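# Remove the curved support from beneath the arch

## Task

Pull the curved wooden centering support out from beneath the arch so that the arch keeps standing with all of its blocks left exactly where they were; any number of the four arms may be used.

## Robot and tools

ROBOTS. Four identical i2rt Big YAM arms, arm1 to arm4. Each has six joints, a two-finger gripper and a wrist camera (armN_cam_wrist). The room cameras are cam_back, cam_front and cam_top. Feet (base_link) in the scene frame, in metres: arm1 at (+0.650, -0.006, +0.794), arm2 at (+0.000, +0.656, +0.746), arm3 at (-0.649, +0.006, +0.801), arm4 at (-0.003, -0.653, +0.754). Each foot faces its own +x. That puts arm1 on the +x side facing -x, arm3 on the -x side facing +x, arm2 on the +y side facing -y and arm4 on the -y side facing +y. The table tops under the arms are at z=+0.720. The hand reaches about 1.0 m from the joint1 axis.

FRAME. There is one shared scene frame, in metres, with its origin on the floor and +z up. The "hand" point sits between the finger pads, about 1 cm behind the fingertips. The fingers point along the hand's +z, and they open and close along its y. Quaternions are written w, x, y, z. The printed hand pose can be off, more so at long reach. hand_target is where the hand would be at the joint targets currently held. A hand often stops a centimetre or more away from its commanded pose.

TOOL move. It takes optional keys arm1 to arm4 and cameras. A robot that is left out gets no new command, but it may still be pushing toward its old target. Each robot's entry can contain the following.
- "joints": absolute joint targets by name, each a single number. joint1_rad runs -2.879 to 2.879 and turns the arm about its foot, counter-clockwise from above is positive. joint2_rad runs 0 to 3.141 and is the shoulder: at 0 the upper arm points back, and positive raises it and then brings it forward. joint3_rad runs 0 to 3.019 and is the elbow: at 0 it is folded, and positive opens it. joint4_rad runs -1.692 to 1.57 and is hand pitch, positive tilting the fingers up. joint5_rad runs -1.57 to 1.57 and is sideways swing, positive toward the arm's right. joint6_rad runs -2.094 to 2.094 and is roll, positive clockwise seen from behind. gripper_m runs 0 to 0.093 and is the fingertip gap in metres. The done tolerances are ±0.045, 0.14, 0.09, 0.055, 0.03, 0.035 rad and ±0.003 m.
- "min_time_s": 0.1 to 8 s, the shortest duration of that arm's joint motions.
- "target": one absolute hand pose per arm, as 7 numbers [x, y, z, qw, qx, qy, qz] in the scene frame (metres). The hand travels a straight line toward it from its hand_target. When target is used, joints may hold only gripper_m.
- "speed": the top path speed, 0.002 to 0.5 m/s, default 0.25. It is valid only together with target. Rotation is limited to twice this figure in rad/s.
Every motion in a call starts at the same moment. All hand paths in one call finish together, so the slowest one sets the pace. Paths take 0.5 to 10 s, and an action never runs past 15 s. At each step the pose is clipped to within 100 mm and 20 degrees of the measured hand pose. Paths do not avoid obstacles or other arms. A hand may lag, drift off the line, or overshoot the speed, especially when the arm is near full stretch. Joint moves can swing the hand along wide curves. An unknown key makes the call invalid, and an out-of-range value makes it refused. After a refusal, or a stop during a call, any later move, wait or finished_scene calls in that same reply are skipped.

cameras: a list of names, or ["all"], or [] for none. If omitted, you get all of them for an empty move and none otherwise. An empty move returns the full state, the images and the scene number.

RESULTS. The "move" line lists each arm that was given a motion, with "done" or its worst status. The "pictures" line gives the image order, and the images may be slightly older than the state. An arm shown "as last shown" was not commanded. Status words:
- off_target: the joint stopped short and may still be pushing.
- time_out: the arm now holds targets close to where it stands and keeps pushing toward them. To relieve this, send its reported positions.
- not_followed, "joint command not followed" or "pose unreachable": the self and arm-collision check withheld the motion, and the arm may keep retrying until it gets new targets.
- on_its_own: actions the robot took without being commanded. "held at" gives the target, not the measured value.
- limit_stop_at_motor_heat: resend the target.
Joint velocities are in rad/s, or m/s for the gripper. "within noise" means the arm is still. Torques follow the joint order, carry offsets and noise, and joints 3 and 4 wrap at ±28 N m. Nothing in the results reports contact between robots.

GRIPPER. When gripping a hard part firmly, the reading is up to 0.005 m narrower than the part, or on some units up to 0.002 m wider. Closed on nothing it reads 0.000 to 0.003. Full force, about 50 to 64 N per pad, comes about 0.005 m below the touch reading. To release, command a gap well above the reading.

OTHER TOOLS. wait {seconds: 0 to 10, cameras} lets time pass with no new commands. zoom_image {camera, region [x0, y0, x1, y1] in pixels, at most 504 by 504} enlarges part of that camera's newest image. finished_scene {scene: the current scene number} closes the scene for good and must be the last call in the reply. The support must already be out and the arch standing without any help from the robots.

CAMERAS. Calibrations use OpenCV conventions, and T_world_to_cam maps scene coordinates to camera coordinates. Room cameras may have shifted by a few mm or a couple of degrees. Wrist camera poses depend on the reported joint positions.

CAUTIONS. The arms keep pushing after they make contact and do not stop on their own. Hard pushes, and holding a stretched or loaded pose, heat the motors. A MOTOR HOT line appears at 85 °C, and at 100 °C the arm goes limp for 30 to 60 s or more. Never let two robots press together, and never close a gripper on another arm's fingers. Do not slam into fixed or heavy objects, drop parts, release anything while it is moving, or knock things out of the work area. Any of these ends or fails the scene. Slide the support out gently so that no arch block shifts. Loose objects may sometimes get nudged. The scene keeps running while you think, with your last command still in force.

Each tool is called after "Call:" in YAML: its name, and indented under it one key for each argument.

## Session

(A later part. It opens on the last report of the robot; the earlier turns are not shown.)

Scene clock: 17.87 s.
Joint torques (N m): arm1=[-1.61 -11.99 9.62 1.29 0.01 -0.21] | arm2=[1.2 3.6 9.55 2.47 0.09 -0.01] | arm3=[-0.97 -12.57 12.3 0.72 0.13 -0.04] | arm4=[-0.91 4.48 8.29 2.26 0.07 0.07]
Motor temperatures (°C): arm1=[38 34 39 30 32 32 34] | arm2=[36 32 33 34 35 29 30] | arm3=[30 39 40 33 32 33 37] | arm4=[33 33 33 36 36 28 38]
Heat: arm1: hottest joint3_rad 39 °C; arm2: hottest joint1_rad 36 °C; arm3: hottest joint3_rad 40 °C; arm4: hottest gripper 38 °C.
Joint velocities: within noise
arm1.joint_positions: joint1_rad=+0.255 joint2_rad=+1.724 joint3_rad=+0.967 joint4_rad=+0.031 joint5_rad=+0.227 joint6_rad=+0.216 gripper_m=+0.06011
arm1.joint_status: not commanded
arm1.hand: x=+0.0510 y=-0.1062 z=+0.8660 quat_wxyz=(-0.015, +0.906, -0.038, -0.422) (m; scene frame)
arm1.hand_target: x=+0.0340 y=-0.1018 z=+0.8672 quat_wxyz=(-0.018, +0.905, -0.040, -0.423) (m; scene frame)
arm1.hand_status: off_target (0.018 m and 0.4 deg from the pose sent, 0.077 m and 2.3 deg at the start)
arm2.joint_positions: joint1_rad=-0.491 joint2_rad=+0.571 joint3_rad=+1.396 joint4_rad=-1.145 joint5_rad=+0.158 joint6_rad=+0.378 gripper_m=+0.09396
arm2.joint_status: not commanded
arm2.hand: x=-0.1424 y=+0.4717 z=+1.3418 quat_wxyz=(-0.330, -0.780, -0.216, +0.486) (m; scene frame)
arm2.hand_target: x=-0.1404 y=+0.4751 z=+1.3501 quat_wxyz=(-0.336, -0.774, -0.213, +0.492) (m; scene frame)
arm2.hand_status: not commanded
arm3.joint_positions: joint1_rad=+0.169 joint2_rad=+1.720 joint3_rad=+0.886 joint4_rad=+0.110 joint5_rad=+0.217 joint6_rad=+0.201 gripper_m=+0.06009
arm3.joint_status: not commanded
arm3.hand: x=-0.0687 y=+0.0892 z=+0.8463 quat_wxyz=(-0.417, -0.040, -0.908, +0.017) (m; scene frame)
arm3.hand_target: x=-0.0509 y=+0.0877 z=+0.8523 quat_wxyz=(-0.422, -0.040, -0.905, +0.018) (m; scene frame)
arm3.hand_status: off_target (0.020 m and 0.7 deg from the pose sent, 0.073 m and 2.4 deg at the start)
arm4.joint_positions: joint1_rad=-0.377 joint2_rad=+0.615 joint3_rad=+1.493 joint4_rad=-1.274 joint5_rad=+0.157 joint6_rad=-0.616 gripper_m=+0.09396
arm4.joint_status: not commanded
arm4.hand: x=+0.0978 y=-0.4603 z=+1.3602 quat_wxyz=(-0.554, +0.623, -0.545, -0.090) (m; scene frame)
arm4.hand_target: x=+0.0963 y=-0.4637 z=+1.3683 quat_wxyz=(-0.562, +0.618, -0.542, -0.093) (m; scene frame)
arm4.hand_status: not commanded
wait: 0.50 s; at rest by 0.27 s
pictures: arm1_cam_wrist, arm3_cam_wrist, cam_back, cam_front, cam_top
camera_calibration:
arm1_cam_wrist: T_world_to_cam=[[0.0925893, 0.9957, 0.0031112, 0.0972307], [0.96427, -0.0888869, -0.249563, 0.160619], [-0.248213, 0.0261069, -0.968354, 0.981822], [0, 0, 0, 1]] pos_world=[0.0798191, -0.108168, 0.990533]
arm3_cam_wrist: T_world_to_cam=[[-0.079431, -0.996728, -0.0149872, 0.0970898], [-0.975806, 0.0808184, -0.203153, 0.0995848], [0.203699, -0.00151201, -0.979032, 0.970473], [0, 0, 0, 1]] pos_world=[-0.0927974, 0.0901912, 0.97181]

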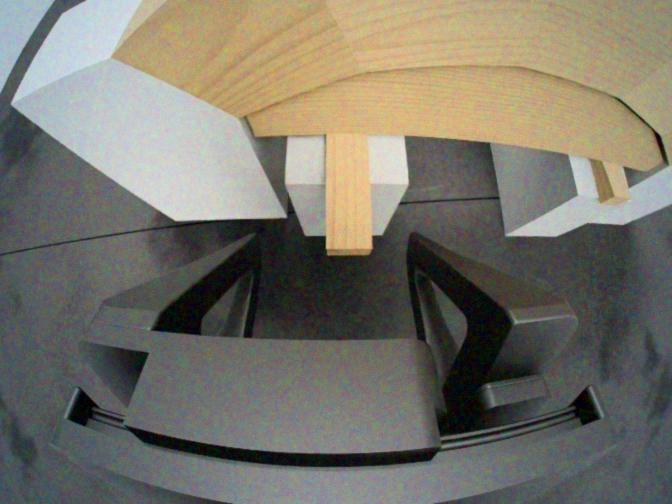

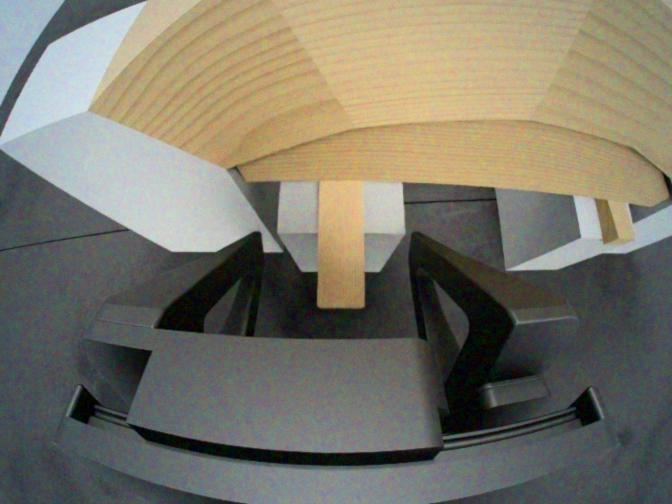

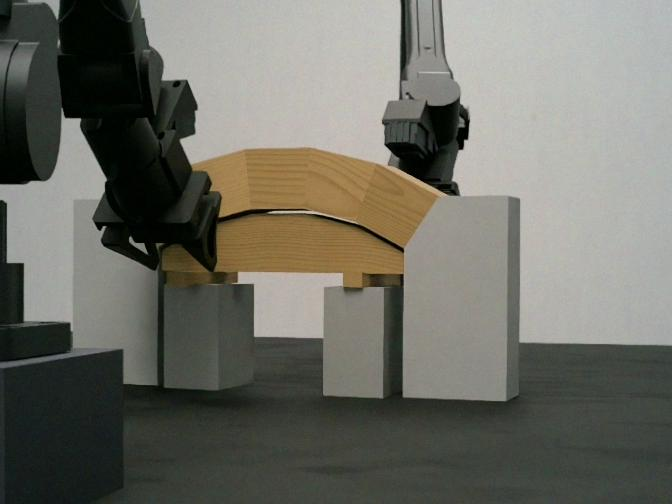

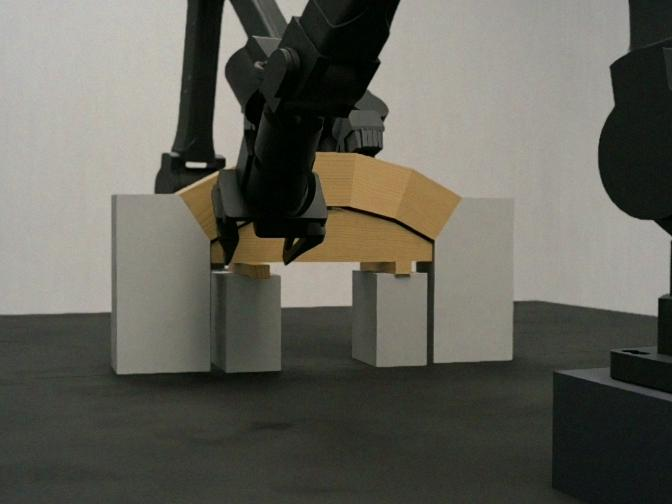

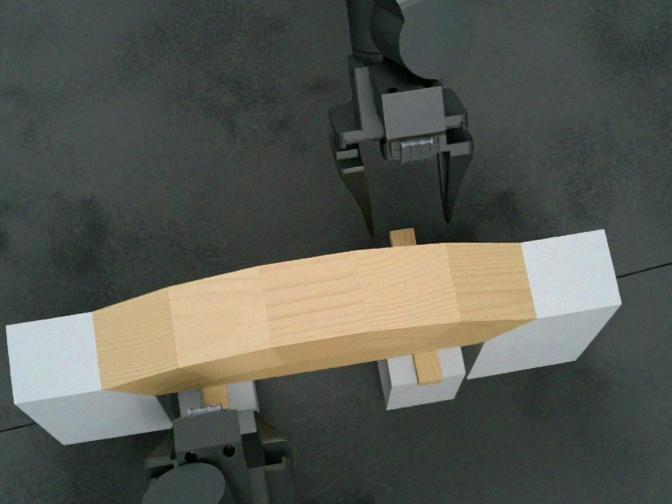

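Call:
move:
  arm3: {"target": [-0.057, 0.088, 0.841, 0.4222, 0.0395, 0.9054, -0.0184], "speed": 0.05}
  arm1: {"target": [0.016, -0.094, 0.856, 0.0184, -0.9054, 0.0395, 0.4222], "speed": 0.05}

Call:
wait:
  seconds: 0.5
  cameras: ["arm1_cam_wrist", "arm3_cam_wrist", "cam_front", "cam_back"]

Scene clock: 19.37 s.
Joint torques (N m): arm1=[-2.14 -12.86 9.31 2.02 0.01 -0.2] | arm2=[0.97 3.9 9.47 2.44 0.12 -0.02] | arm3=[-0.67 -12.75 9.95 1.96 0.23 -0.01] | arm4=[-1.2 4.84 8.16 2.39 0.07 0.09]
Motor temperatures (°C): arm1=[38 34 39 30 32 32 34] | arm2=[36 32 33 34 35 29 30] | arm3=[30 39 41 33 32 33 37] | arm4=[33 33 33 36 36 28 38]
Heat: arm1: hottest joint3_rad 39 °C; arm2: hottest joint1_rad 36 °C; arm3: hottest joint3_rad 41 °C; arm4: hottest gripper 38 °C.
move: arm1 off_target; arm3 off_target
Joint velocities: within noise
arm1.joint_positions: joint1_rad=+0.233 joint2_rad=+1.776 joint3_rad=+1.006 joint4_rad=+0.031 joint5_rad=+0.211 joint6_rad=+0.201 gripper_m=+0.06011
arm1.joint_status: not commanded
arm1.hand: x=+0.0363 y=-0.0983 z=+0.8526 quat_wxyz=(-0.017, +0.909, -0.038, -0.415) (m; scene frame)
arm1.hand_target: x=+0.0172 y=-0.0938 z=+0.8563 quat_wxyz=(-0.018, +0.905, -0.039, -0.422) (m; scene frame)
arm1.hand_status: off_target (0.021 m and 1.0 deg from the pose sent, 0.038 m and 0.4 deg at the start)
arm2, arm4: as last shown
arm3.joint_positions: joint1_rad=+0.169 joint2_rad=+1.733 joint3_rad=+0.886 joint4_rad=+0.115 joint5_rad=+0.217 joint6_rad=+0.201 gripper_m=+0.06009
arm3.joint_status: not commanded
arm3.hand: x=-0.0690 y=+0.0892 z=+0.8402 quat_wxyz=(-0.413, -0.040, -0.910, +0.018) (m; scene frame)
arm3.hand_target: x=-0.0574 y=+0.0878 z=+0.8411 quat_wxyz=(-0.422, -0.040, -0.905, +0.019) (m; scene frame)
arm3.hand_status: off_target (0.012 m and 1.1 deg from the pose sent, 0.013 m and 0.7 deg at the start)
pictures: none

Scene clock: 19.87 s.
Joint torques (N m): arm1=[-1.49 -12.92 9.48 2.02 0.02 -0.23] | arm2=[1.08 3.78 9.51 2.47 0.1 -0.01] | arm3=[-0.73 -12.75 9.94 1.92 0.24 0] | arm4=[-1.55 4.25 8.36 2.19 0.07 0.08]
Motor temperatures (°C): arm1=[38 34 39 30 32 32 34] | arm2=[36 32 33 34 35 29 30] | arm3=[30 39 41 33 32 33 37] | arm4=[33 33 33 36 36 28 38]
Heat: arm1: hottest joint3_rad 39 °C; arm2: hottest joint1_rad 36 °C; arm3: hottest joint3_rad 41 °C; arm4: hottest gripper 38 °C.
Joint velocities: within noise
arm1.joint_positions: joint1_rad=+0.233 joint2_rad=+1.776 joint3_rad=+1.006 joint4_rad=+0.031 joint5_rad=+0.211 joint6_rad=+0.201 gripper_m=+0.06011
arm1.joint_status: not commanded
arm1.hand: x=+0.0363 y=-0.0983 z=+0.8526 quat_wxyz=(-0.017, +0.909, -0.038, -0.415) (m; scene frame)
arm1.hand_target: x=+0.0172 y=-0.0938 z=+0.8563 quat_wxyz=(-0.019, +0.905, -0.039, -0.422) (m; scene frame)
arm1.hand_status: off_target (0.021 m and 1.0 deg from the pose sent, 0.038 m and 0.4 deg at the start)
arm2.joint_positions: joint1_rad=-0.491 joint2_rad=+0.571 joint3_rad=+1.396 joint4_rad=-1.145 joint5_rad=+0.158 joint6_rad=+0.378 gripper_m=+0.09396
arm2.joint_status: not commanded
arm2.hand: x=-0.1424 y=+0.4717 z=+1.3418 quat_wxyz=(-0.330, -0.780, -0.216, +0.486) (m; scene frame)
arm2.hand_target: x=-0.1404 y=+0.4751 z=+1.3501 quat_wxyz=(-0.336, -0.774, -0.213, +0.492) (m; scene frame)
arm2.hand_status: not commanded
arm3.joint_positions: joint1_rad=+0.169 joint2_rad=+1.733 joint3_rad=+0.886 joint4_rad=+0.115 joint5_rad=+0.217 joint6_rad=+0.201 gripper_m=+0.06009
arm3.joint_status: not commanded
arm3.hand: x=-0.0690 y=+0.0892 z=+0.8402 quat_wxyz=(-0.413, -0.040, -0.910, +0.018) (m; scene frame)
arm3.hand_target: x=-0.0574 y=+0.0878 z=+0.8411 quat_wxyz=(-0.422, -0.040, -0.905, +0.019) (m; scene frame)
arm3.hand_status: off_target (0.012 m and 1.1 deg from the pose sent, 0.013 m and 0.7 deg at the start)
arm4.joint_positions: joint1_rad=-0.377 joint2_rad=+0.615 joint3_rad=+1.493 joint4_rad=-1.274 joint5_rad=+0.157 joint6_rad=-0.616 gripper_m=+0.09396
arm4.joint_status: not commanded
arm4.hand: x=+0.0978 y=-0.4603 z=+1.3602 quat_wxyz=(-0.554, +0.623, -0.545, -0.090) (m; scene frame)
arm4.hand_target: x=+0.0963 y=-0.4637 z=+1.3683 quat_wxyz=(-0.562, +0.618, -0.542, -0.093) (m; scene frame)
arm4.hand_status: not commanded
wait: 0.50 s; at rest by 0.27 s
pictures: arm1_cam_wrist, arm3_cam_wrist, cam_back, cam_front
camera_calibration:
arm1_cam_wrist: T_world_to_cam=[[0.0925868, 0.99567, 0.00828692, 0.0862985], [0.968197, -0.0880831, -0.234172, 0.15897], [-0.232428, 0.0297046, -0.97216, 0.967994], [0, 0, 0, 1]] pos_world=[0.0630841, -0.100676, 0.977556]
arm3_cam_wrist: T_world_to_cam=[[-0.079575, -0.996745, -0.0129001, 0.0951265], [-0.977218, 0.0805573, -0.196354, 0.092307], [0.196754, -0.00301873, -0.980448, 0.965427], [0, 0, 0, 1]] pos_world=[-0.0921783, 0.0902953, 0.965903]

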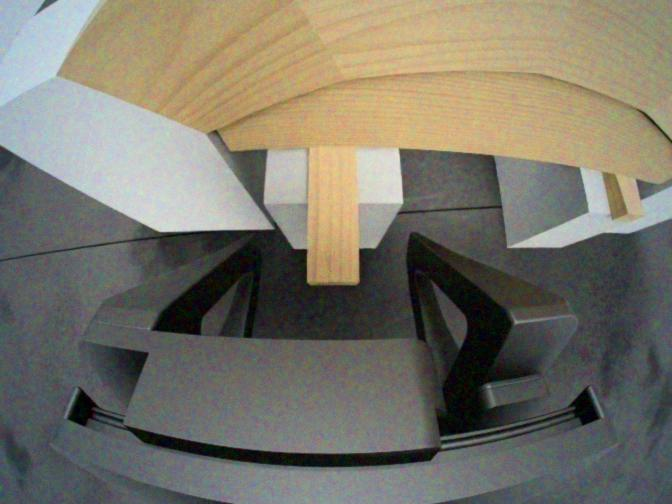

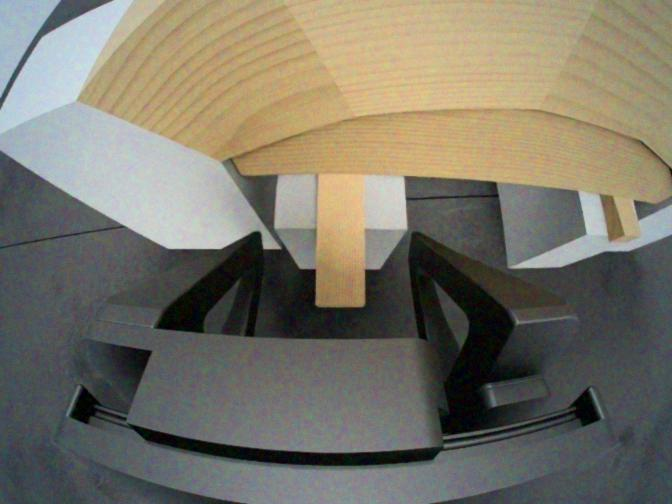

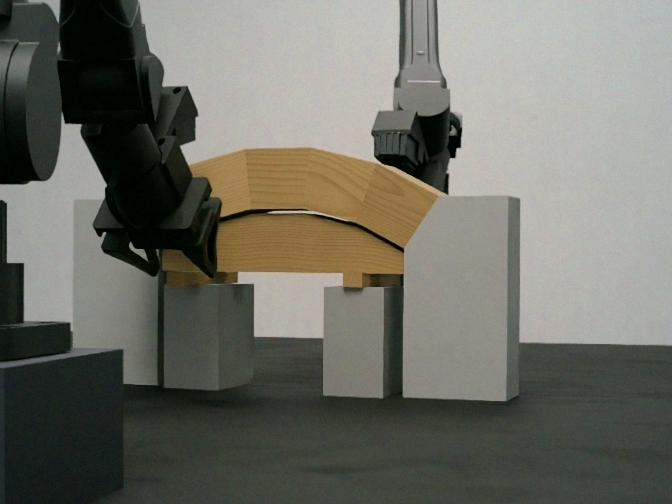

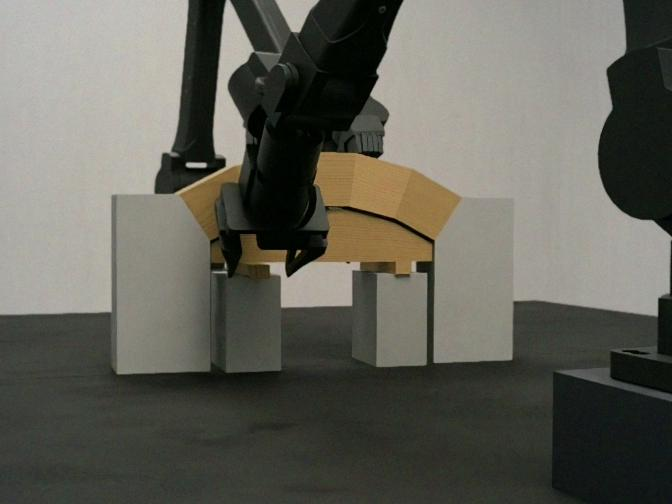

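Call:
move:
  arm3: {"target": [-0.072, 0.088, 0.832, 0.4222, 0.0395, 0.9054, -0.0184], "speed": 0.05}
  arm1: {"joints": {"gripper_m": 0.03}}

Call:
wait:
  seconds: 0.5
  cameras: ["arm1_cam_wrist", "arm3_cam_wrist", "cam_back"]

Scene clock: 21.53 s.
Joint torques (N m): arm1=[-1.49 -12.81 9.48 2.04 0.01 -0.22] | arm2=[1.08 3.6 9.5 2.51 0.09 -0.03] | arm3=[-0.21 -13.04 7.62 1.98 0.39 0.04] | arm4=[-1.08 4.89 8.31 2.3 0.05 0.08]
Motor temperatures (°C): arm1=[38 34 39 30 32 32 34] | arm2=[36 32 33 34 35 29 30] | arm3=[30 39 41 33 32 33 37] | arm4=[33 33 33 36 35 28 38]
Heat: arm1: hottest joint3_rad 39 °C; arm2: hottest joint1_rad 36 °C; arm3: hottest joint3_rad 41 °C; arm4: hottest gripper 38 °C.
move: arm1 done; arm3 done
Joint velocities: within noise
arm1.joint_positions: joint1_rad=+0.233 joint2_rad=+1.776 joint3_rad=+1.006 joint4_rad=+0.031 joint5_rad=+0.211 joint6_rad=+0.200 gripper_m=+0.03011
arm1.joint_status: all done
arm1.hand: x=+0.0363 y=-0.0983 z=+0.8526 quat_wxyz=(-0.017, +0.909, -0.037, -0.415) (m; scene frame)
arm1.hand_target: x=+0.0172 y=-0.0938 z=+0.8563 quat_wxyz=(-0.019, +0.905, -0.039, -0.422) (m; scene frame)
arm1.hand_status: not commanded
arm2, arm4: as last shown
arm3.joint_positions: joint1_rad=+0.169 joint2_rad=+1.733 joint3_rad=+0.863 joint4_rad=+0.154 joint5_rad=+0.218 joint6_rad=+0.201 gripper_m=+0.06009
arm3.joint_status: not commanded
arm3.hand: x=-0.0730 y=+0.0881 z=+0.8374 quat_wxyz=(-0.420, -0.041, -0.906, +0.017) (m; scene frame)
arm3.hand_target: x=-0.0721 y=+0.0879 z=+0.8320 quat_wxyz=(-0.422, -0.040, -0.905, +0.018) (m; scene frame)
arm3.hand_status: done (0.005 m and 0.3 deg from the pose sent, 0.009 m and 1.1 deg at the start)
pictures: none

Scene clock: 22.03 s.
Joint torques (N m): arm1=[-1.55 -12.75 9.52 2.02 0 -0.22] | arm2=[1.38 3.72 9.5 2.45 0.09 -0.03] | arm3=[-0.03 -13.22 7.62 1.96 0.39 0.04] | arm4=[-0.79 4.54 8.35 2.3 0.04 0.07]
Motor temperatures (°C): arm1=[38 34 39 30 32 31 33] | arm2=[36 32 33 34 35 29 30] | arm3=[30 39 41 33 32 32 37] | arm4=[33 33 33 36 35 28 38]
Heat: arm1: hottest joint3_rad 39 °C; arm2: hottest joint1_rad 36 °C; arm3: hottest joint3_rad 41 °C; arm4: hottest gripper 38 °C.
Joint velocities: within noise
arm1.joint_positions: joint1_rad=+0.233 joint2_rad=+1.776 joint3_rad=+1.006 joint4_rad=+0.031 joint5_rad=+0.211 joint6_rad=+0.200 gripper_m=+0.03011
arm1.joint_status: all done
arm1.hand: x=+0.0363 y=-0.0983 z=+0.8526 quat_wxyz=(-0.017, +0.909, -0.037, -0.415) (m; scene frame)
arm1.hand_target: x=+0.0172 y=-0.0938 z=+0.8563 quat_wxyz=(-0.019, +0.905, -0.039, -0.422) (m; scene frame)
arm1.hand_status: not commanded
arm2.joint_positions: joint1_rad=-0.491 joint2_rad=+0.571 joint3_rad=+1.396 joint4_rad=-1.145 joint5_rad=+0.158 joint6_rad=+0.378 gripper_m=+0.09396
arm2.joint_status: not commanded
arm2.hand: x=-0.1424 y=+0.4717 z=+1.3418 quat_wxyz=(-0.330, -0.780, -0.216, +0.486) (m; scene frame)
arm2.hand_target: x=-0.1404 y=+0.4751 z=+1.3501 quat_wxyz=(-0.336, -0.774, -0.213, +0.492) (m; scene frame)
arm2.hand_status: not commanded
arm3.joint_positions: joint1_rad=+0.169 joint2_rad=+1.733 joint3_rad=+0.863 joint4_rad=+0.154 joint5_rad=+0.218 joint6_rad=+0.201 gripper_m=+0.06009
arm3.joint_status: not commanded
arm3.hand: x=-0.0730 y=+0.0881 z=+0.8374 quat_wxyz=(-0.420, -0.041, -0.906, +0.017) (m; scene frame)
arm3.hand_target: x=-0.0721 y=+0.0879 z=+0.8320 quat_wxyz=(-0.422, -0.040, -0.905, +0.018) (m; scene frame)
arm3.hand_status: done (0.005 m and 0.3 deg from the pose sent, 0.009 m and 1.1 deg at the start)
arm4.joint_positions: joint1_rad=-0.377 joint2_rad=+0.615 joint3_rad=+1.493 joint4_rad=-1.274 joint5_rad=+0.157 joint6_rad=-0.616 gripper_m=+0.09396
arm4.joint_status: not commanded
arm4.hand: x=+0.0978 y=-0.4603 z=+1.3602 quat_wxyz=(-0.554, +0.623, -0.545, -0.090) (m; scene frame)
arm4.hand_target: x=+0.0963 y=-0.4637 z=+1.3683 quat_wxyz=(-0.562, +0.618, -0.542, -0.093) (m; scene frame)
arm4.hand_status: not commanded
wait: 0.50 s; at rest by 0.27 s
pictures: arm1_cam_wrist, arm3_cam_wrist, cam_back
camera_calibration:
arm1_cam_wrist: T_world_to_cam=[[0.0923348, 0.995691, 0.00855177, 0.0860578], [0.96822, -0.0877759, -0.234189, 0.159017], [-0.23243, 0.0299038, -0.972153, 0.968008], [0, 0, 0, 1]] pos_world=[0.0630843, -0.100676, 0.977556]
arm3_cam_wrist: T_world_to_cam=[[-0.0801756, -0.996641, -0.0167167, 0.0968071], [-0.97392, 0.081897, -0.211598, 0.100769], [0.212256, -0.000684225, -0.977214, 0.961693], [0, 0, 0, 1]] pos_world=[-0.0982222, 0.0888872, 0.962721]

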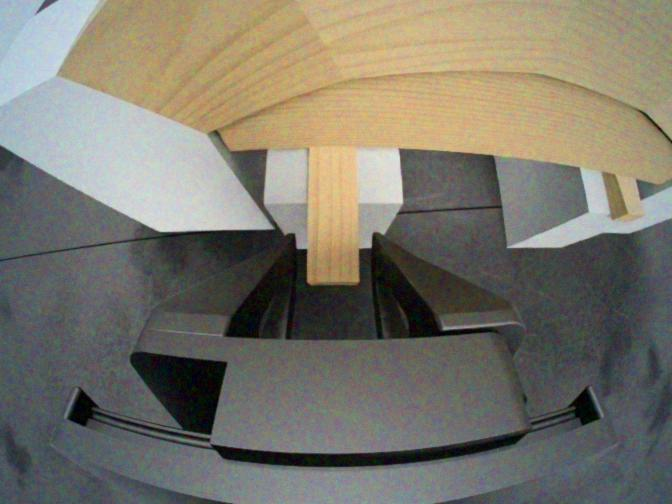

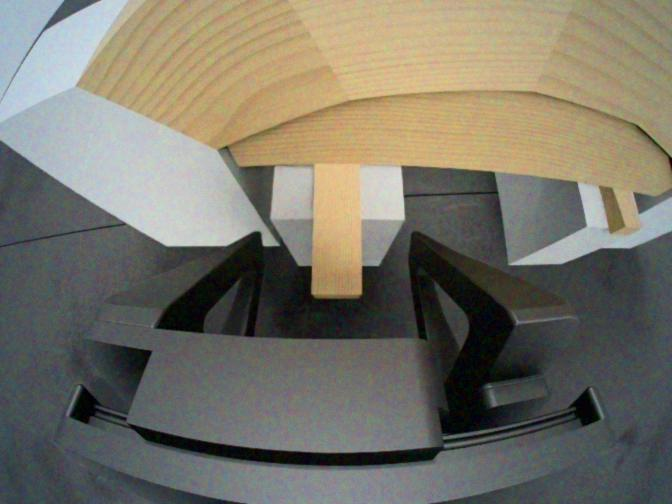

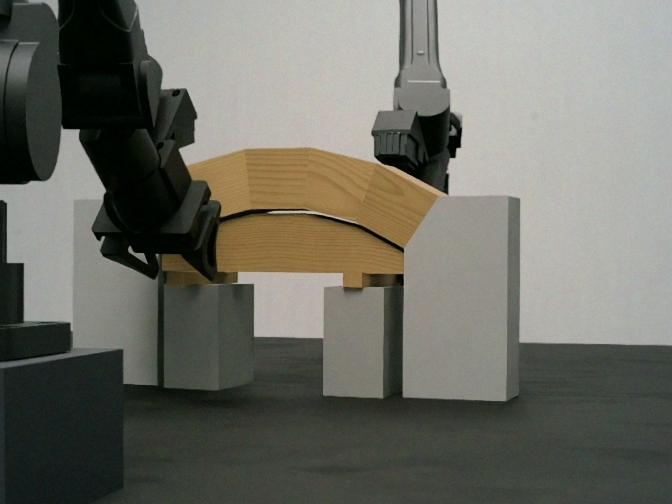

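Call:
move:
  arm3: {"target": [-0.076, 0.086, 0.821, 0.4222, 0.0395, 0.9054, -0.0184], "speed": 0.05}

Call:
move:
  arm3: {"joints": {"gripper_m": 0.03}}
  cameras: ["arm1_cam_wrist", "arm3_cam_wrist", "cam_back"]

Scene clock: 23.17 s.
Joint torques (N m): arm1=[-1.61 -12.81 9.5 2 0.02 -0.22] | arm2=[0.97 3.55 9.47 2.43 0.1 -0.01] | arm3=[-0.5 -12.51 7.35 2.03 0.31 0.03] | arm4=[-0.91 4.72 8.18 2.37 0.08 0.08]
Motor temperatures (°C): arm1=[37 35 39 30 32 31 33] | arm2=[36 32 33 34 35 29 30] | arm3=[30 39 41 33 32 32 37] | arm4=[33 33 34 36 35 28 38]
Heat: arm1: hottest joint3_rad 39 °C; arm2: hottest joint1_rad 36 °C; arm3: hottest joint3_rad 41 °C; arm4: hottest gripper 38 °C.
move: arm3 done
Joint velocities: within noise
arm1, arm2, arm4: as last shown
arm3.joint_positions: joint1_rad=+0.169 joint2_rad=+1.745 joint3_rad=+0.846 joint4_rad=+0.191 joint5_rad=+0.218 joint6_rad=+0.201 gripper_m=+0.06009
arm3.joint_status: not commanded
arm3.hand: x=-0.0761 y=+0.0874 z=+0.8302 quat_wxyz=(-0.424, -0.041, -0.905, +0.016) (m; scene frame)
arm3.hand_target: x=-0.0762 y=+0.0859 z=+0.8211 quat_wxyz=(-0.422, -0.040, -0.906, +0.018) (m; scene frame)
arm3.hand_status: done (0.009 m and 0.4 deg from the pose sent, 0.017 m and 0.3 deg at the start)
pictures: none

Scene clock: 23.80 s.
Joint torques (N m): arm1=[-1.67 -12.81 9.5 2.02 0.01 -0.21] | arm2=[1.26 3.6 9.5 2.44 0.09 -0.02] | arm3=[-0.38 -12.45 7.32 1.98 0.32 0.03] | arm4=[-1.08 4.25 8.25 2.25 0.05 0.07]
Motor temperatures (°C): arm1=[37 35 39 30 32 31 33] | arm2=[36 32 33 34 35 29 30] | arm3=[30 39 41 33 32 32 37] | arm4=[33 33 34 36 35 28 38]
Heat: arm1: hottest joint3_rad 39 °C; arm2: hottest joint1_rad 36 °C; arm3: hottest joint3_rad 41 °C; arm4: hottest gripper 38 °C.
move: arm3 done
Joint velocities: within noise
arm1, arm2, arm4: as last shown
arm3.joint_positions: joint1_rad=+0.169 joint2_rad=+1.745 joint3_rad=+0.846 joint4_rad=+0.191 joint5_rad=+0.218 joint6_rad=+0.201 gripper_m=+0.03016
arm3.joint_status: all done
arm3.hand: x=-0.0761 y=+0.0874 z=+0.8302 quat_wxyz=(-0.424, -0.041, -0.905, +0.016) (m; scene frame)
arm3.hand_target: x=-0.0762 y=+0.0859 z=+0.8212 quat_wxyz=(-0.422, -0.040, -0.905, +0.018) (m; scene frame)
arm3.hand_status: not commanded
pictures: arm1_cam_wrist, arm3_cam_wrist, cam_back
camera_calibration:
arm1_cam_wrist: T_world_to_cam=[[0.0923348, 0.995691, 0.00855177, 0.0860578], [0.96822, -0.0877759, -0.234189, 0.159017], [-0.23243, 0.0299038, -0.972153, 0.968008], [0, 0, 0, 1]] pos_world=[0.0630843, -0.100676, 0.977556]
arm3_cam_wrist: T_world_to_cam=[[-0.0799723, -0.996619, -0.018842, 0.0975094], [-0.972306, 0.0821578, -0.218793, 0.10238], [0.219601, 0.000822777, -0.975589, 0.954388], [0, 0, 0, 1]] pos_world=[-0.102243, 0.0879832, 0.955328]

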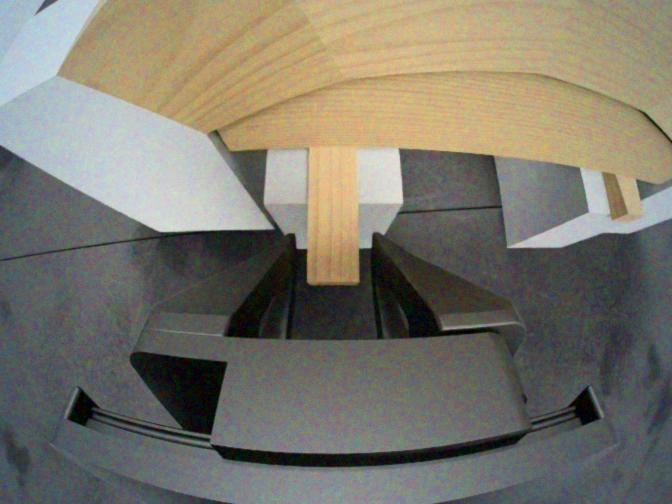

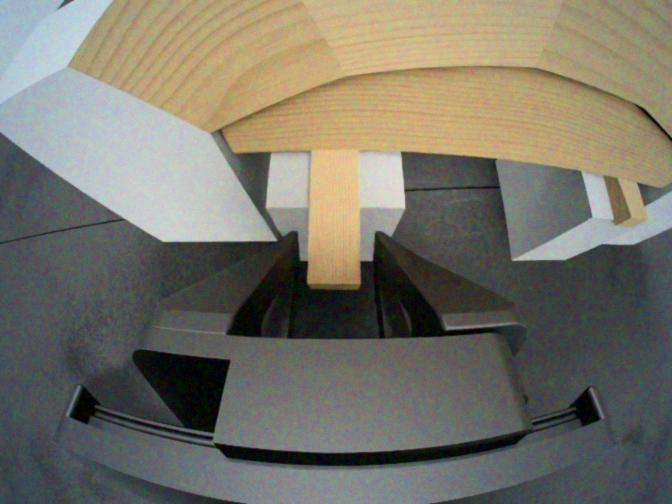

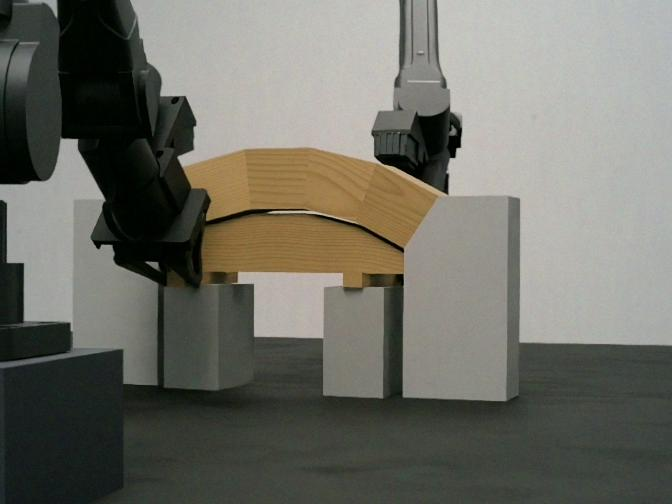

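Call:
move:
  arm3: {"joints": {"gripper_m": 0.012}}
  arm1: {"joints": {"gripper_m": 0.012}}
  cameras: ["arm1_cam_wrist", "arm3_cam_wrist"]

Scene clock: 25.03 s.
Joint torques (N m): arm1=[-1.61 -12.81 9.52 2 0.02 -0.19] | arm2=[1.03 3.9 9.54 2.48 0.1 -0.02] | arm3=[-0.38 -12.45 7.36 1.99 0.31 0.02] | arm4=[-1.32 4.72 8.24 2.26 0.04 0.03]
Motor temperatures (°C): arm1=[37 35 39 30 32 31 33] | arm2=[36 32 33 34 35 29 30] | arm3=[30 40 41 33 32 32 37] | arm4=[33 33 34 36 35 28 38]
Heat: arm1: hottest joint3_rad 39 °C; arm2: hottest joint1_rad 36 °C; arm3: hottest joint3_rad 41 °C; arm4: hottest gripper 38 °C.
move: arm1 off_target; arm3 off_target
Joint velocities: within noise
arm1.joint_positions: joint1_rad=+0.233 joint2_rad=+1.776 joint3_rad=+1.006 joint4_rad=+0.031 joint5_rad=+0.210 joint6_rad=+0.199 gripper_m=+0.01748
arm1.joint_status: gripper_m off_target (ended at +0.01750, target +0.01200)
arm1.hand: x=+0.0363 y=-0.0984 z=+0.8526 quat_wxyz=(-0.017, +0.909, -0.037, -0.415) (m; scene frame)
arm1.hand_target: x=+0.0172 y=-0.0938 z=+0.8562 quat_wxyz=(-0.019, +0.905, -0.039, -0.422) (m; scene frame)
arm1.hand_status: not commanded
arm2, arm4: as last shown
arm3.joint_positions: joint1_rad=+0.169 joint2_rad=+1.745 joint3_rad=+0.846 joint4_rad=+0.191 joint5_rad=+0.218 joint6_rad=+0.200 gripper_m=+0.01766
arm3.joint_status: gripper_m off_target (ended at +0.01768, target +0.01200)
arm3.hand: x=-0.0760 y=+0.0874 z=+0.8303 quat_wxyz=(-0.424, -0.041, -0.905, +0.016) (m; scene frame)
arm3.hand_target: x=-0.0761 y=+0.0859 z=+0.8212 quat_wxyz=(-0.422, -0.040, -0.905, +0.018) (m; scene frame)
arm3.hand_status: not commanded
pictures: arm1_cam_wrist, arm3_cam_wrist
camera_calibration:
arm1_cam_wrist: T_world_to_cam=[[0.0907735, 0.995824, 0.00975244, 0.0852041], [0.968388, -0.0859793, -0.234164, 0.159241], [-0.232348, 0.0307, -0.972148, 0.96806], [0, 0, 0, 1]] pos_world=[0.0629851, -0.100876, 0.977556]
arm3_cam_wrist: T_world_to_cam=[[-0.079695, -0.996644, -0.0186954, 0.0975102], [-0.97226, 0.0818554, -0.21911, 0.102824], [0.219905, 0.000714839, -0.975521, 0.95444], [0, 0, 0, 1]] pos_world=[-0.102143, 0.088084, 0.955429]

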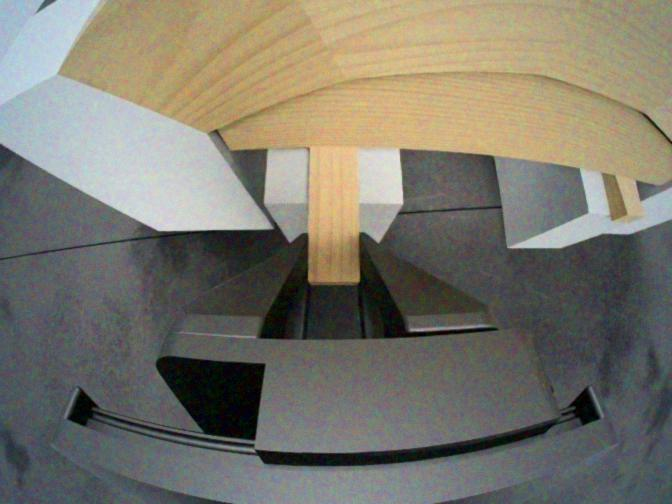

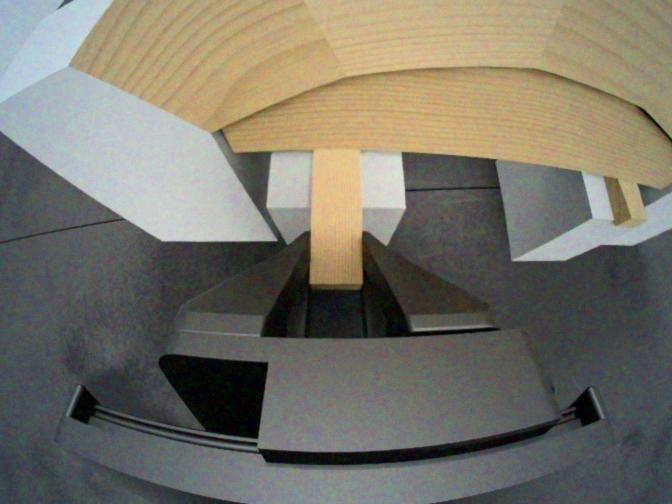

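Call:
move:
  arm3: {"target": [-0.116, 0.0905, 0.829, 0.4222, 0.0395, 0.9054, -0.0184], "speed": 0.05}
  arm1: {"target": [0.076, -0.1005, 0.855, 0.0184, -0.9054, 0.0395, 0.4222], "speed": 0.05}
  cameras: ["arm1_cam_wrist", "arm3_cam_wrist", "cam_front", "cam_back"]

Scene clock: 27.17 s.
Joint torques (N m): arm1=[0.73 -15.09 4.79 2.92 0.23 0.02] | arm2=[1.2 3.55 9.5 2.45 0.09 -0.02] | arm3=[0.62 -14.15 6.34 1.47 0.36 0.19] | arm4=[-0.91 4.78 8.13 2.29 0.08 0.07]
Motor temperatures (°C): arm1=[37 35 39 30 32 31 34] | arm2=[36 32 34 34 35 29 30] | arm3=[30 40 41 33 32 32 37] | arm4=[33 33 34 36 35 28 37]
Heat: arm1: hottest joint3_rad 39 °C; arm2: hottest joint1_rad 36 °C; arm3: hottest joint3_rad 41 °C; arm4: hottest gripper 37 °C.
move: arm1 off_target; arm3 done
Joint velocities: within noise
arm1.joint_positions: joint1_rad=+0.243 joint2_rad=+1.713 joint3_rad=+0.899 joint4_rad=+0.062 joint5_rad=+0.234 joint6_rad=+0.207 gripper_m=+0.01748
arm1.joint_status: not commanded
arm1.hand: x=+0.0732 y=-0.0926 z=+0.8473 quat_wxyz=(-0.025, +0.911, -0.039, -0.411) (m; scene frame)
arm1.hand_target: x=+0.0760 y=-0.1004 z=+0.8548 quat_wxyz=(-0.018, +0.906, -0.040, -0.422) (m; scene frame)
arm1.hand_status: off_target (0.011 m and 1.7 deg from the pose sent, 0.040 m and 1.0 deg at the start)
arm2, arm4: as last shown
arm3.joint_positions: joint1_rad=+0.186 joint2_rad=+1.688 joint3_rad=+0.748 joint4_rad=+0.213 joint5_rad=+0.240 joint6_rad=+0.205 gripper_m=+0.01766
arm3.joint_status: not commanded
arm3.hand: x=-0.1129 y=+0.0855 z=+0.8248 quat_wxyz=(-0.417, -0.039, -0.908, +0.023) (m; scene frame)
arm3.hand_target: x=-0.1160 y=+0.0905 z=+0.8288 quat_wxyz=(-0.422, -0.039, -0.906, +0.018) (m; scene frame)
arm3.hand_status: done (0.007 m and 0.9 deg from the pose sent, 0.040 m and 0.4 deg at the start)
pictures: arm1_cam_wrist, arm3_cam_wrist, cam_back, cam_front
camera_calibration:
arm1_cam_wrist: T_world_to_cam=[[0.102835, 0.994433, 0.0229669, 0.0639923], [0.969465, -0.0950316, -0.226069, 0.114883], [-0.222628, 0.0455133, -0.97384, 0.973424], [0, 0, 0, 1]] pos_world=[0.0987559, -0.0970223, 0.972462]
arm3_cam_wrist: T_world_to_cam=[[-0.0822132, -0.996611, -0.00279399, 0.0791144], [-0.975442, 0.0810411, -0.204805, 0.0538601], [0.204337, -0.0141123, -0.978799, 0.959415], [0, 0, 0, 1]] pos_world=[-0.137003, 0.088021, 0.950326]

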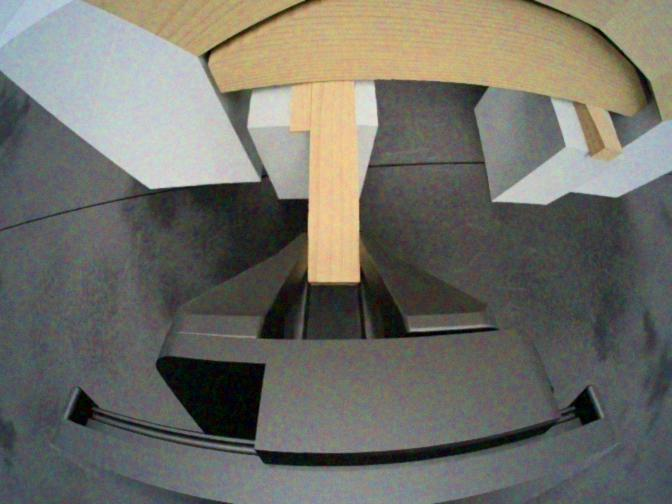

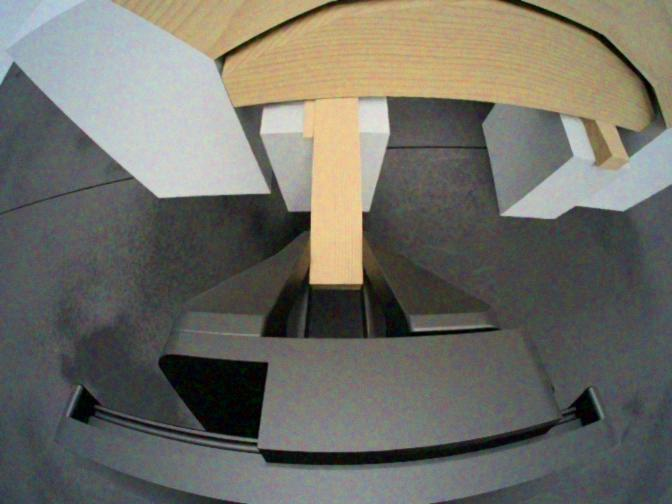

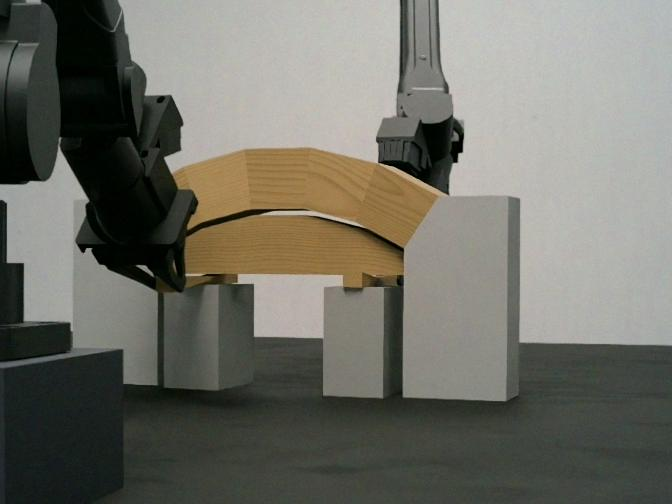

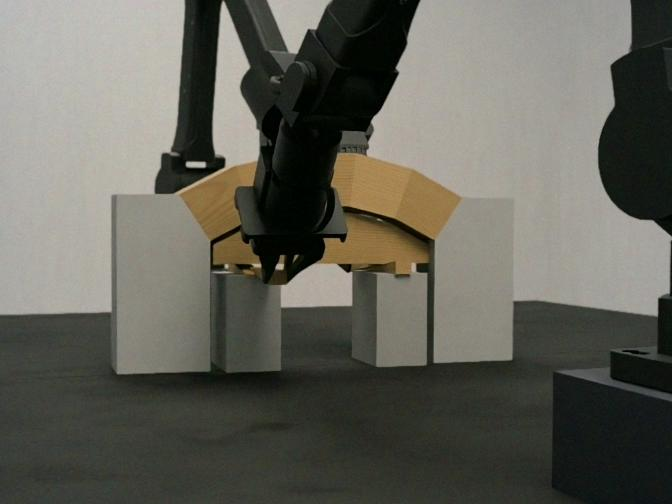

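Call:
move:
  arm3: {"target": [-0.166, 0.0945, 0.834, 0.4222, 0.0395, 0.9054, -0.0184], "speed": 0.05}
  arm1: {"target": [0.126, -0.1035, 0.861, 0.0184, -0.9054, 0.0395, 0.4222], "speed": 0.05}
  cameras: ["arm1_cam_wrist", "arm3_cam_wrist", "cam_front", "cam_back"]

Scene clock: 29.17 s.
Joint torques (N m): arm1=[0.56 -12.98 4.88 3 0.26 0.01] | arm2=[1.26 3.84 9.48 2.5 0.1 -0.02] | arm3=[0.62 -12.98 6.57 1.83 0.44 0.22] | arm4=[-0.91 4.31 8.32 2.32 0.07 0.07]
Motor temperatures (°C): arm1=[37 35 39 30 32 31 34] | arm2=[36 32 34 34 35 29 30] | arm3=[30 40 41 33 32 32 37] | arm4=[33 33 34 36 35 28 37]
Heat: arm1: hottest joint3_rad 39 °C; arm2: hottest joint1_rad 36 °C; arm3: hottest joint3_rad 41 °C; arm4: hottest gripper 37 °C.
move: arm1 off_target; arm3 off_target
Joint velocities: within noise
arm1.joint_positions: joint1_rad=+0.278 joint2_rad=+1.598 joint3_rad=+0.767 joint4_rad=+0.070 joint5_rad=+0.259 joint6_rad=+0.231 gripper_m=+0.01748
arm1.joint_status: not commanded
arm1.hand: x=+0.1235 y=-0.0960 z=+0.8535 quat_wxyz=(-0.026, +0.911, -0.039, -0.410) (m; scene frame)
arm1.hand_target: x=+0.1259 y=-0.1034 z=+0.8610 quat_wxyz=(-0.018, +0.906, -0.039, -0.422) (m; scene frame)
arm1.hand_status: off_target (0.011 m and 1.8 deg from the pose sent, 0.056 m and 1.7 deg at the start)
arm2, arm4: as last shown
arm3.joint_positions: joint1_rad=+0.229 joint2_rad=+1.586 joint3_rad=+0.612 joint4_rad=+0.216 joint5_rad=+0.270 joint6_rad=+0.234 gripper_m=+0.01766
arm3.joint_status: not commanded
arm3.hand: x=-0.1682 y=+0.0891 z=+0.8226 quat_wxyz=(-0.407, -0.036, -0.912, +0.026) (m; scene frame)
arm3.hand_target: x=-0.1659 y=+0.0945 z=+0.8340 quat_wxyz=(-0.422, -0.039, -0.905, +0.018) (m; scene frame)
arm3.hand_status: off_target (0.013 m and 2.2 deg from the pose sent, 0.055 m and 0.8 deg at the start)
pictures: arm1_cam_wrist, arm3_cam_wrist, cam_back, cam_front
camera_calibration:
arm1_cam_wrist: T_world_to_cam=[[0.10298, 0.994383, 0.0244391, 0.0608114], [0.969863, -0.0949251, -0.224399, 0.065716], [-0.220819, 0.0468111, -0.974191, 0.991082], [0, 0, 0, 1]] pos_world=[0.148852, -0.100625, 0.978764]
arm3_cam_wrist: T_world_to_cam=[[-0.0803747, -0.996752, 0.00509276, 0.0719828], [-0.980029, 0.0780918, -0.182882, -0.0193839], [0.18189, -0.0196901, -0.983122, 0.968867], [0, 0, 0, 1]] pos_world=[-0.189438, 0.0923398, 0.948603]

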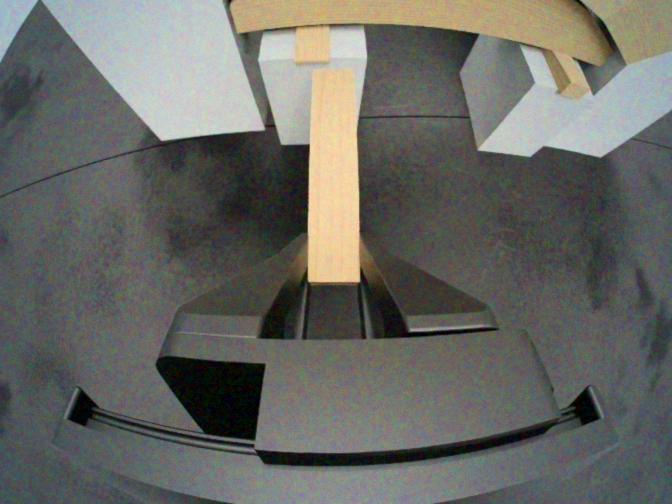

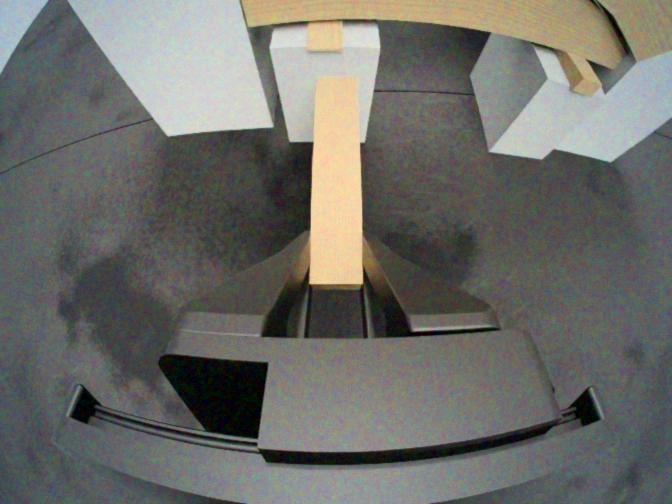

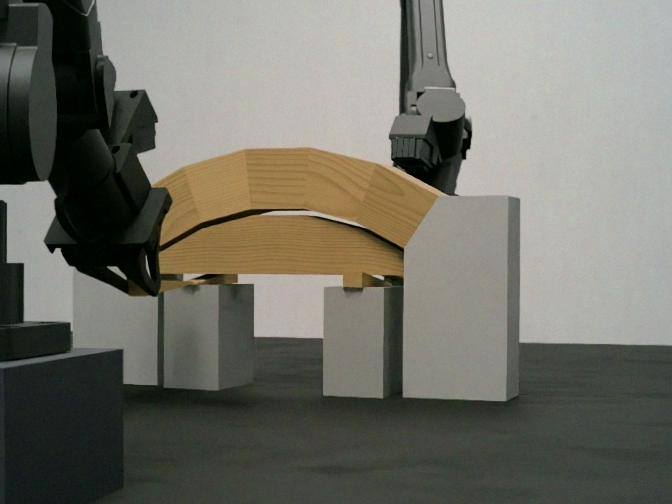

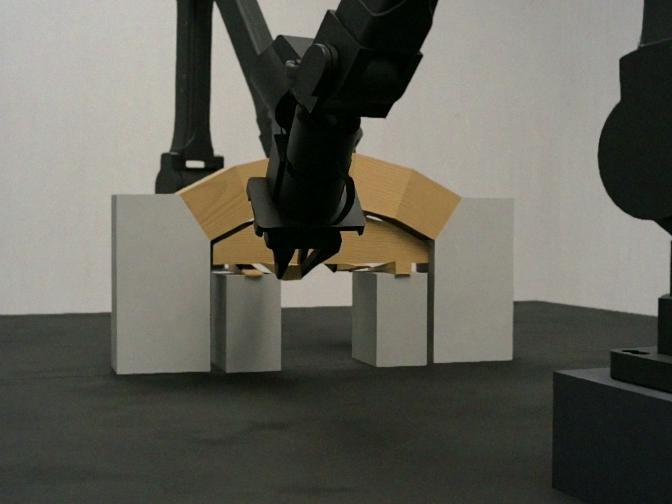

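Call:
zoom_image:
  camera: "cam_back"
  region: [130, 190, 430, 400]

Call:
zoom_image:
  camera: "cam_back"
  region: [320, 230, 420, 305]

Call:
zoom_image:
  camera: "cam_front"
  region: [200, 190, 450, 300]

Call:
zoom_image:
  camera: "cam_back"
  region: [150, 230, 250, 305]

Scaled by 1.680 from the camera's 672x504 image, which has a finer 960x720 frame.

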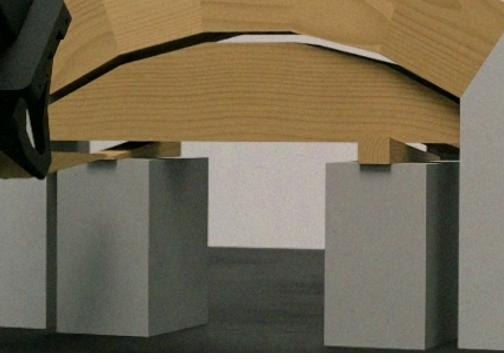

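Scaled by 5.040 from the camera's 672x504 image, which has a finer 960x720 frame.

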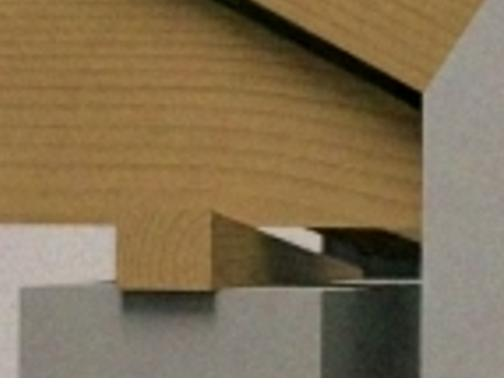

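Scaled by 2.016 from the camera's 672x504 image, which has a finer 960x720 frame.

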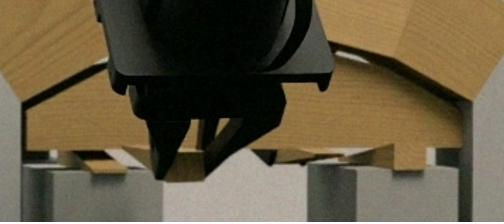

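Scaled by 5.040 from the camera's 672x504 image, which has a finer 960x720 frame.

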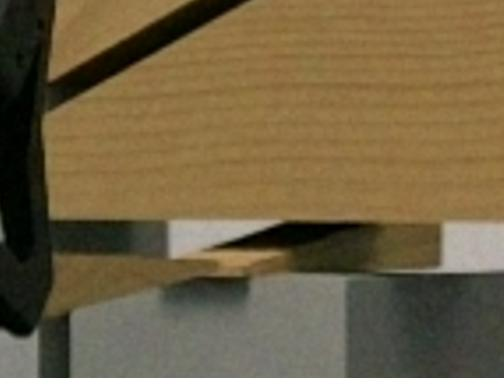

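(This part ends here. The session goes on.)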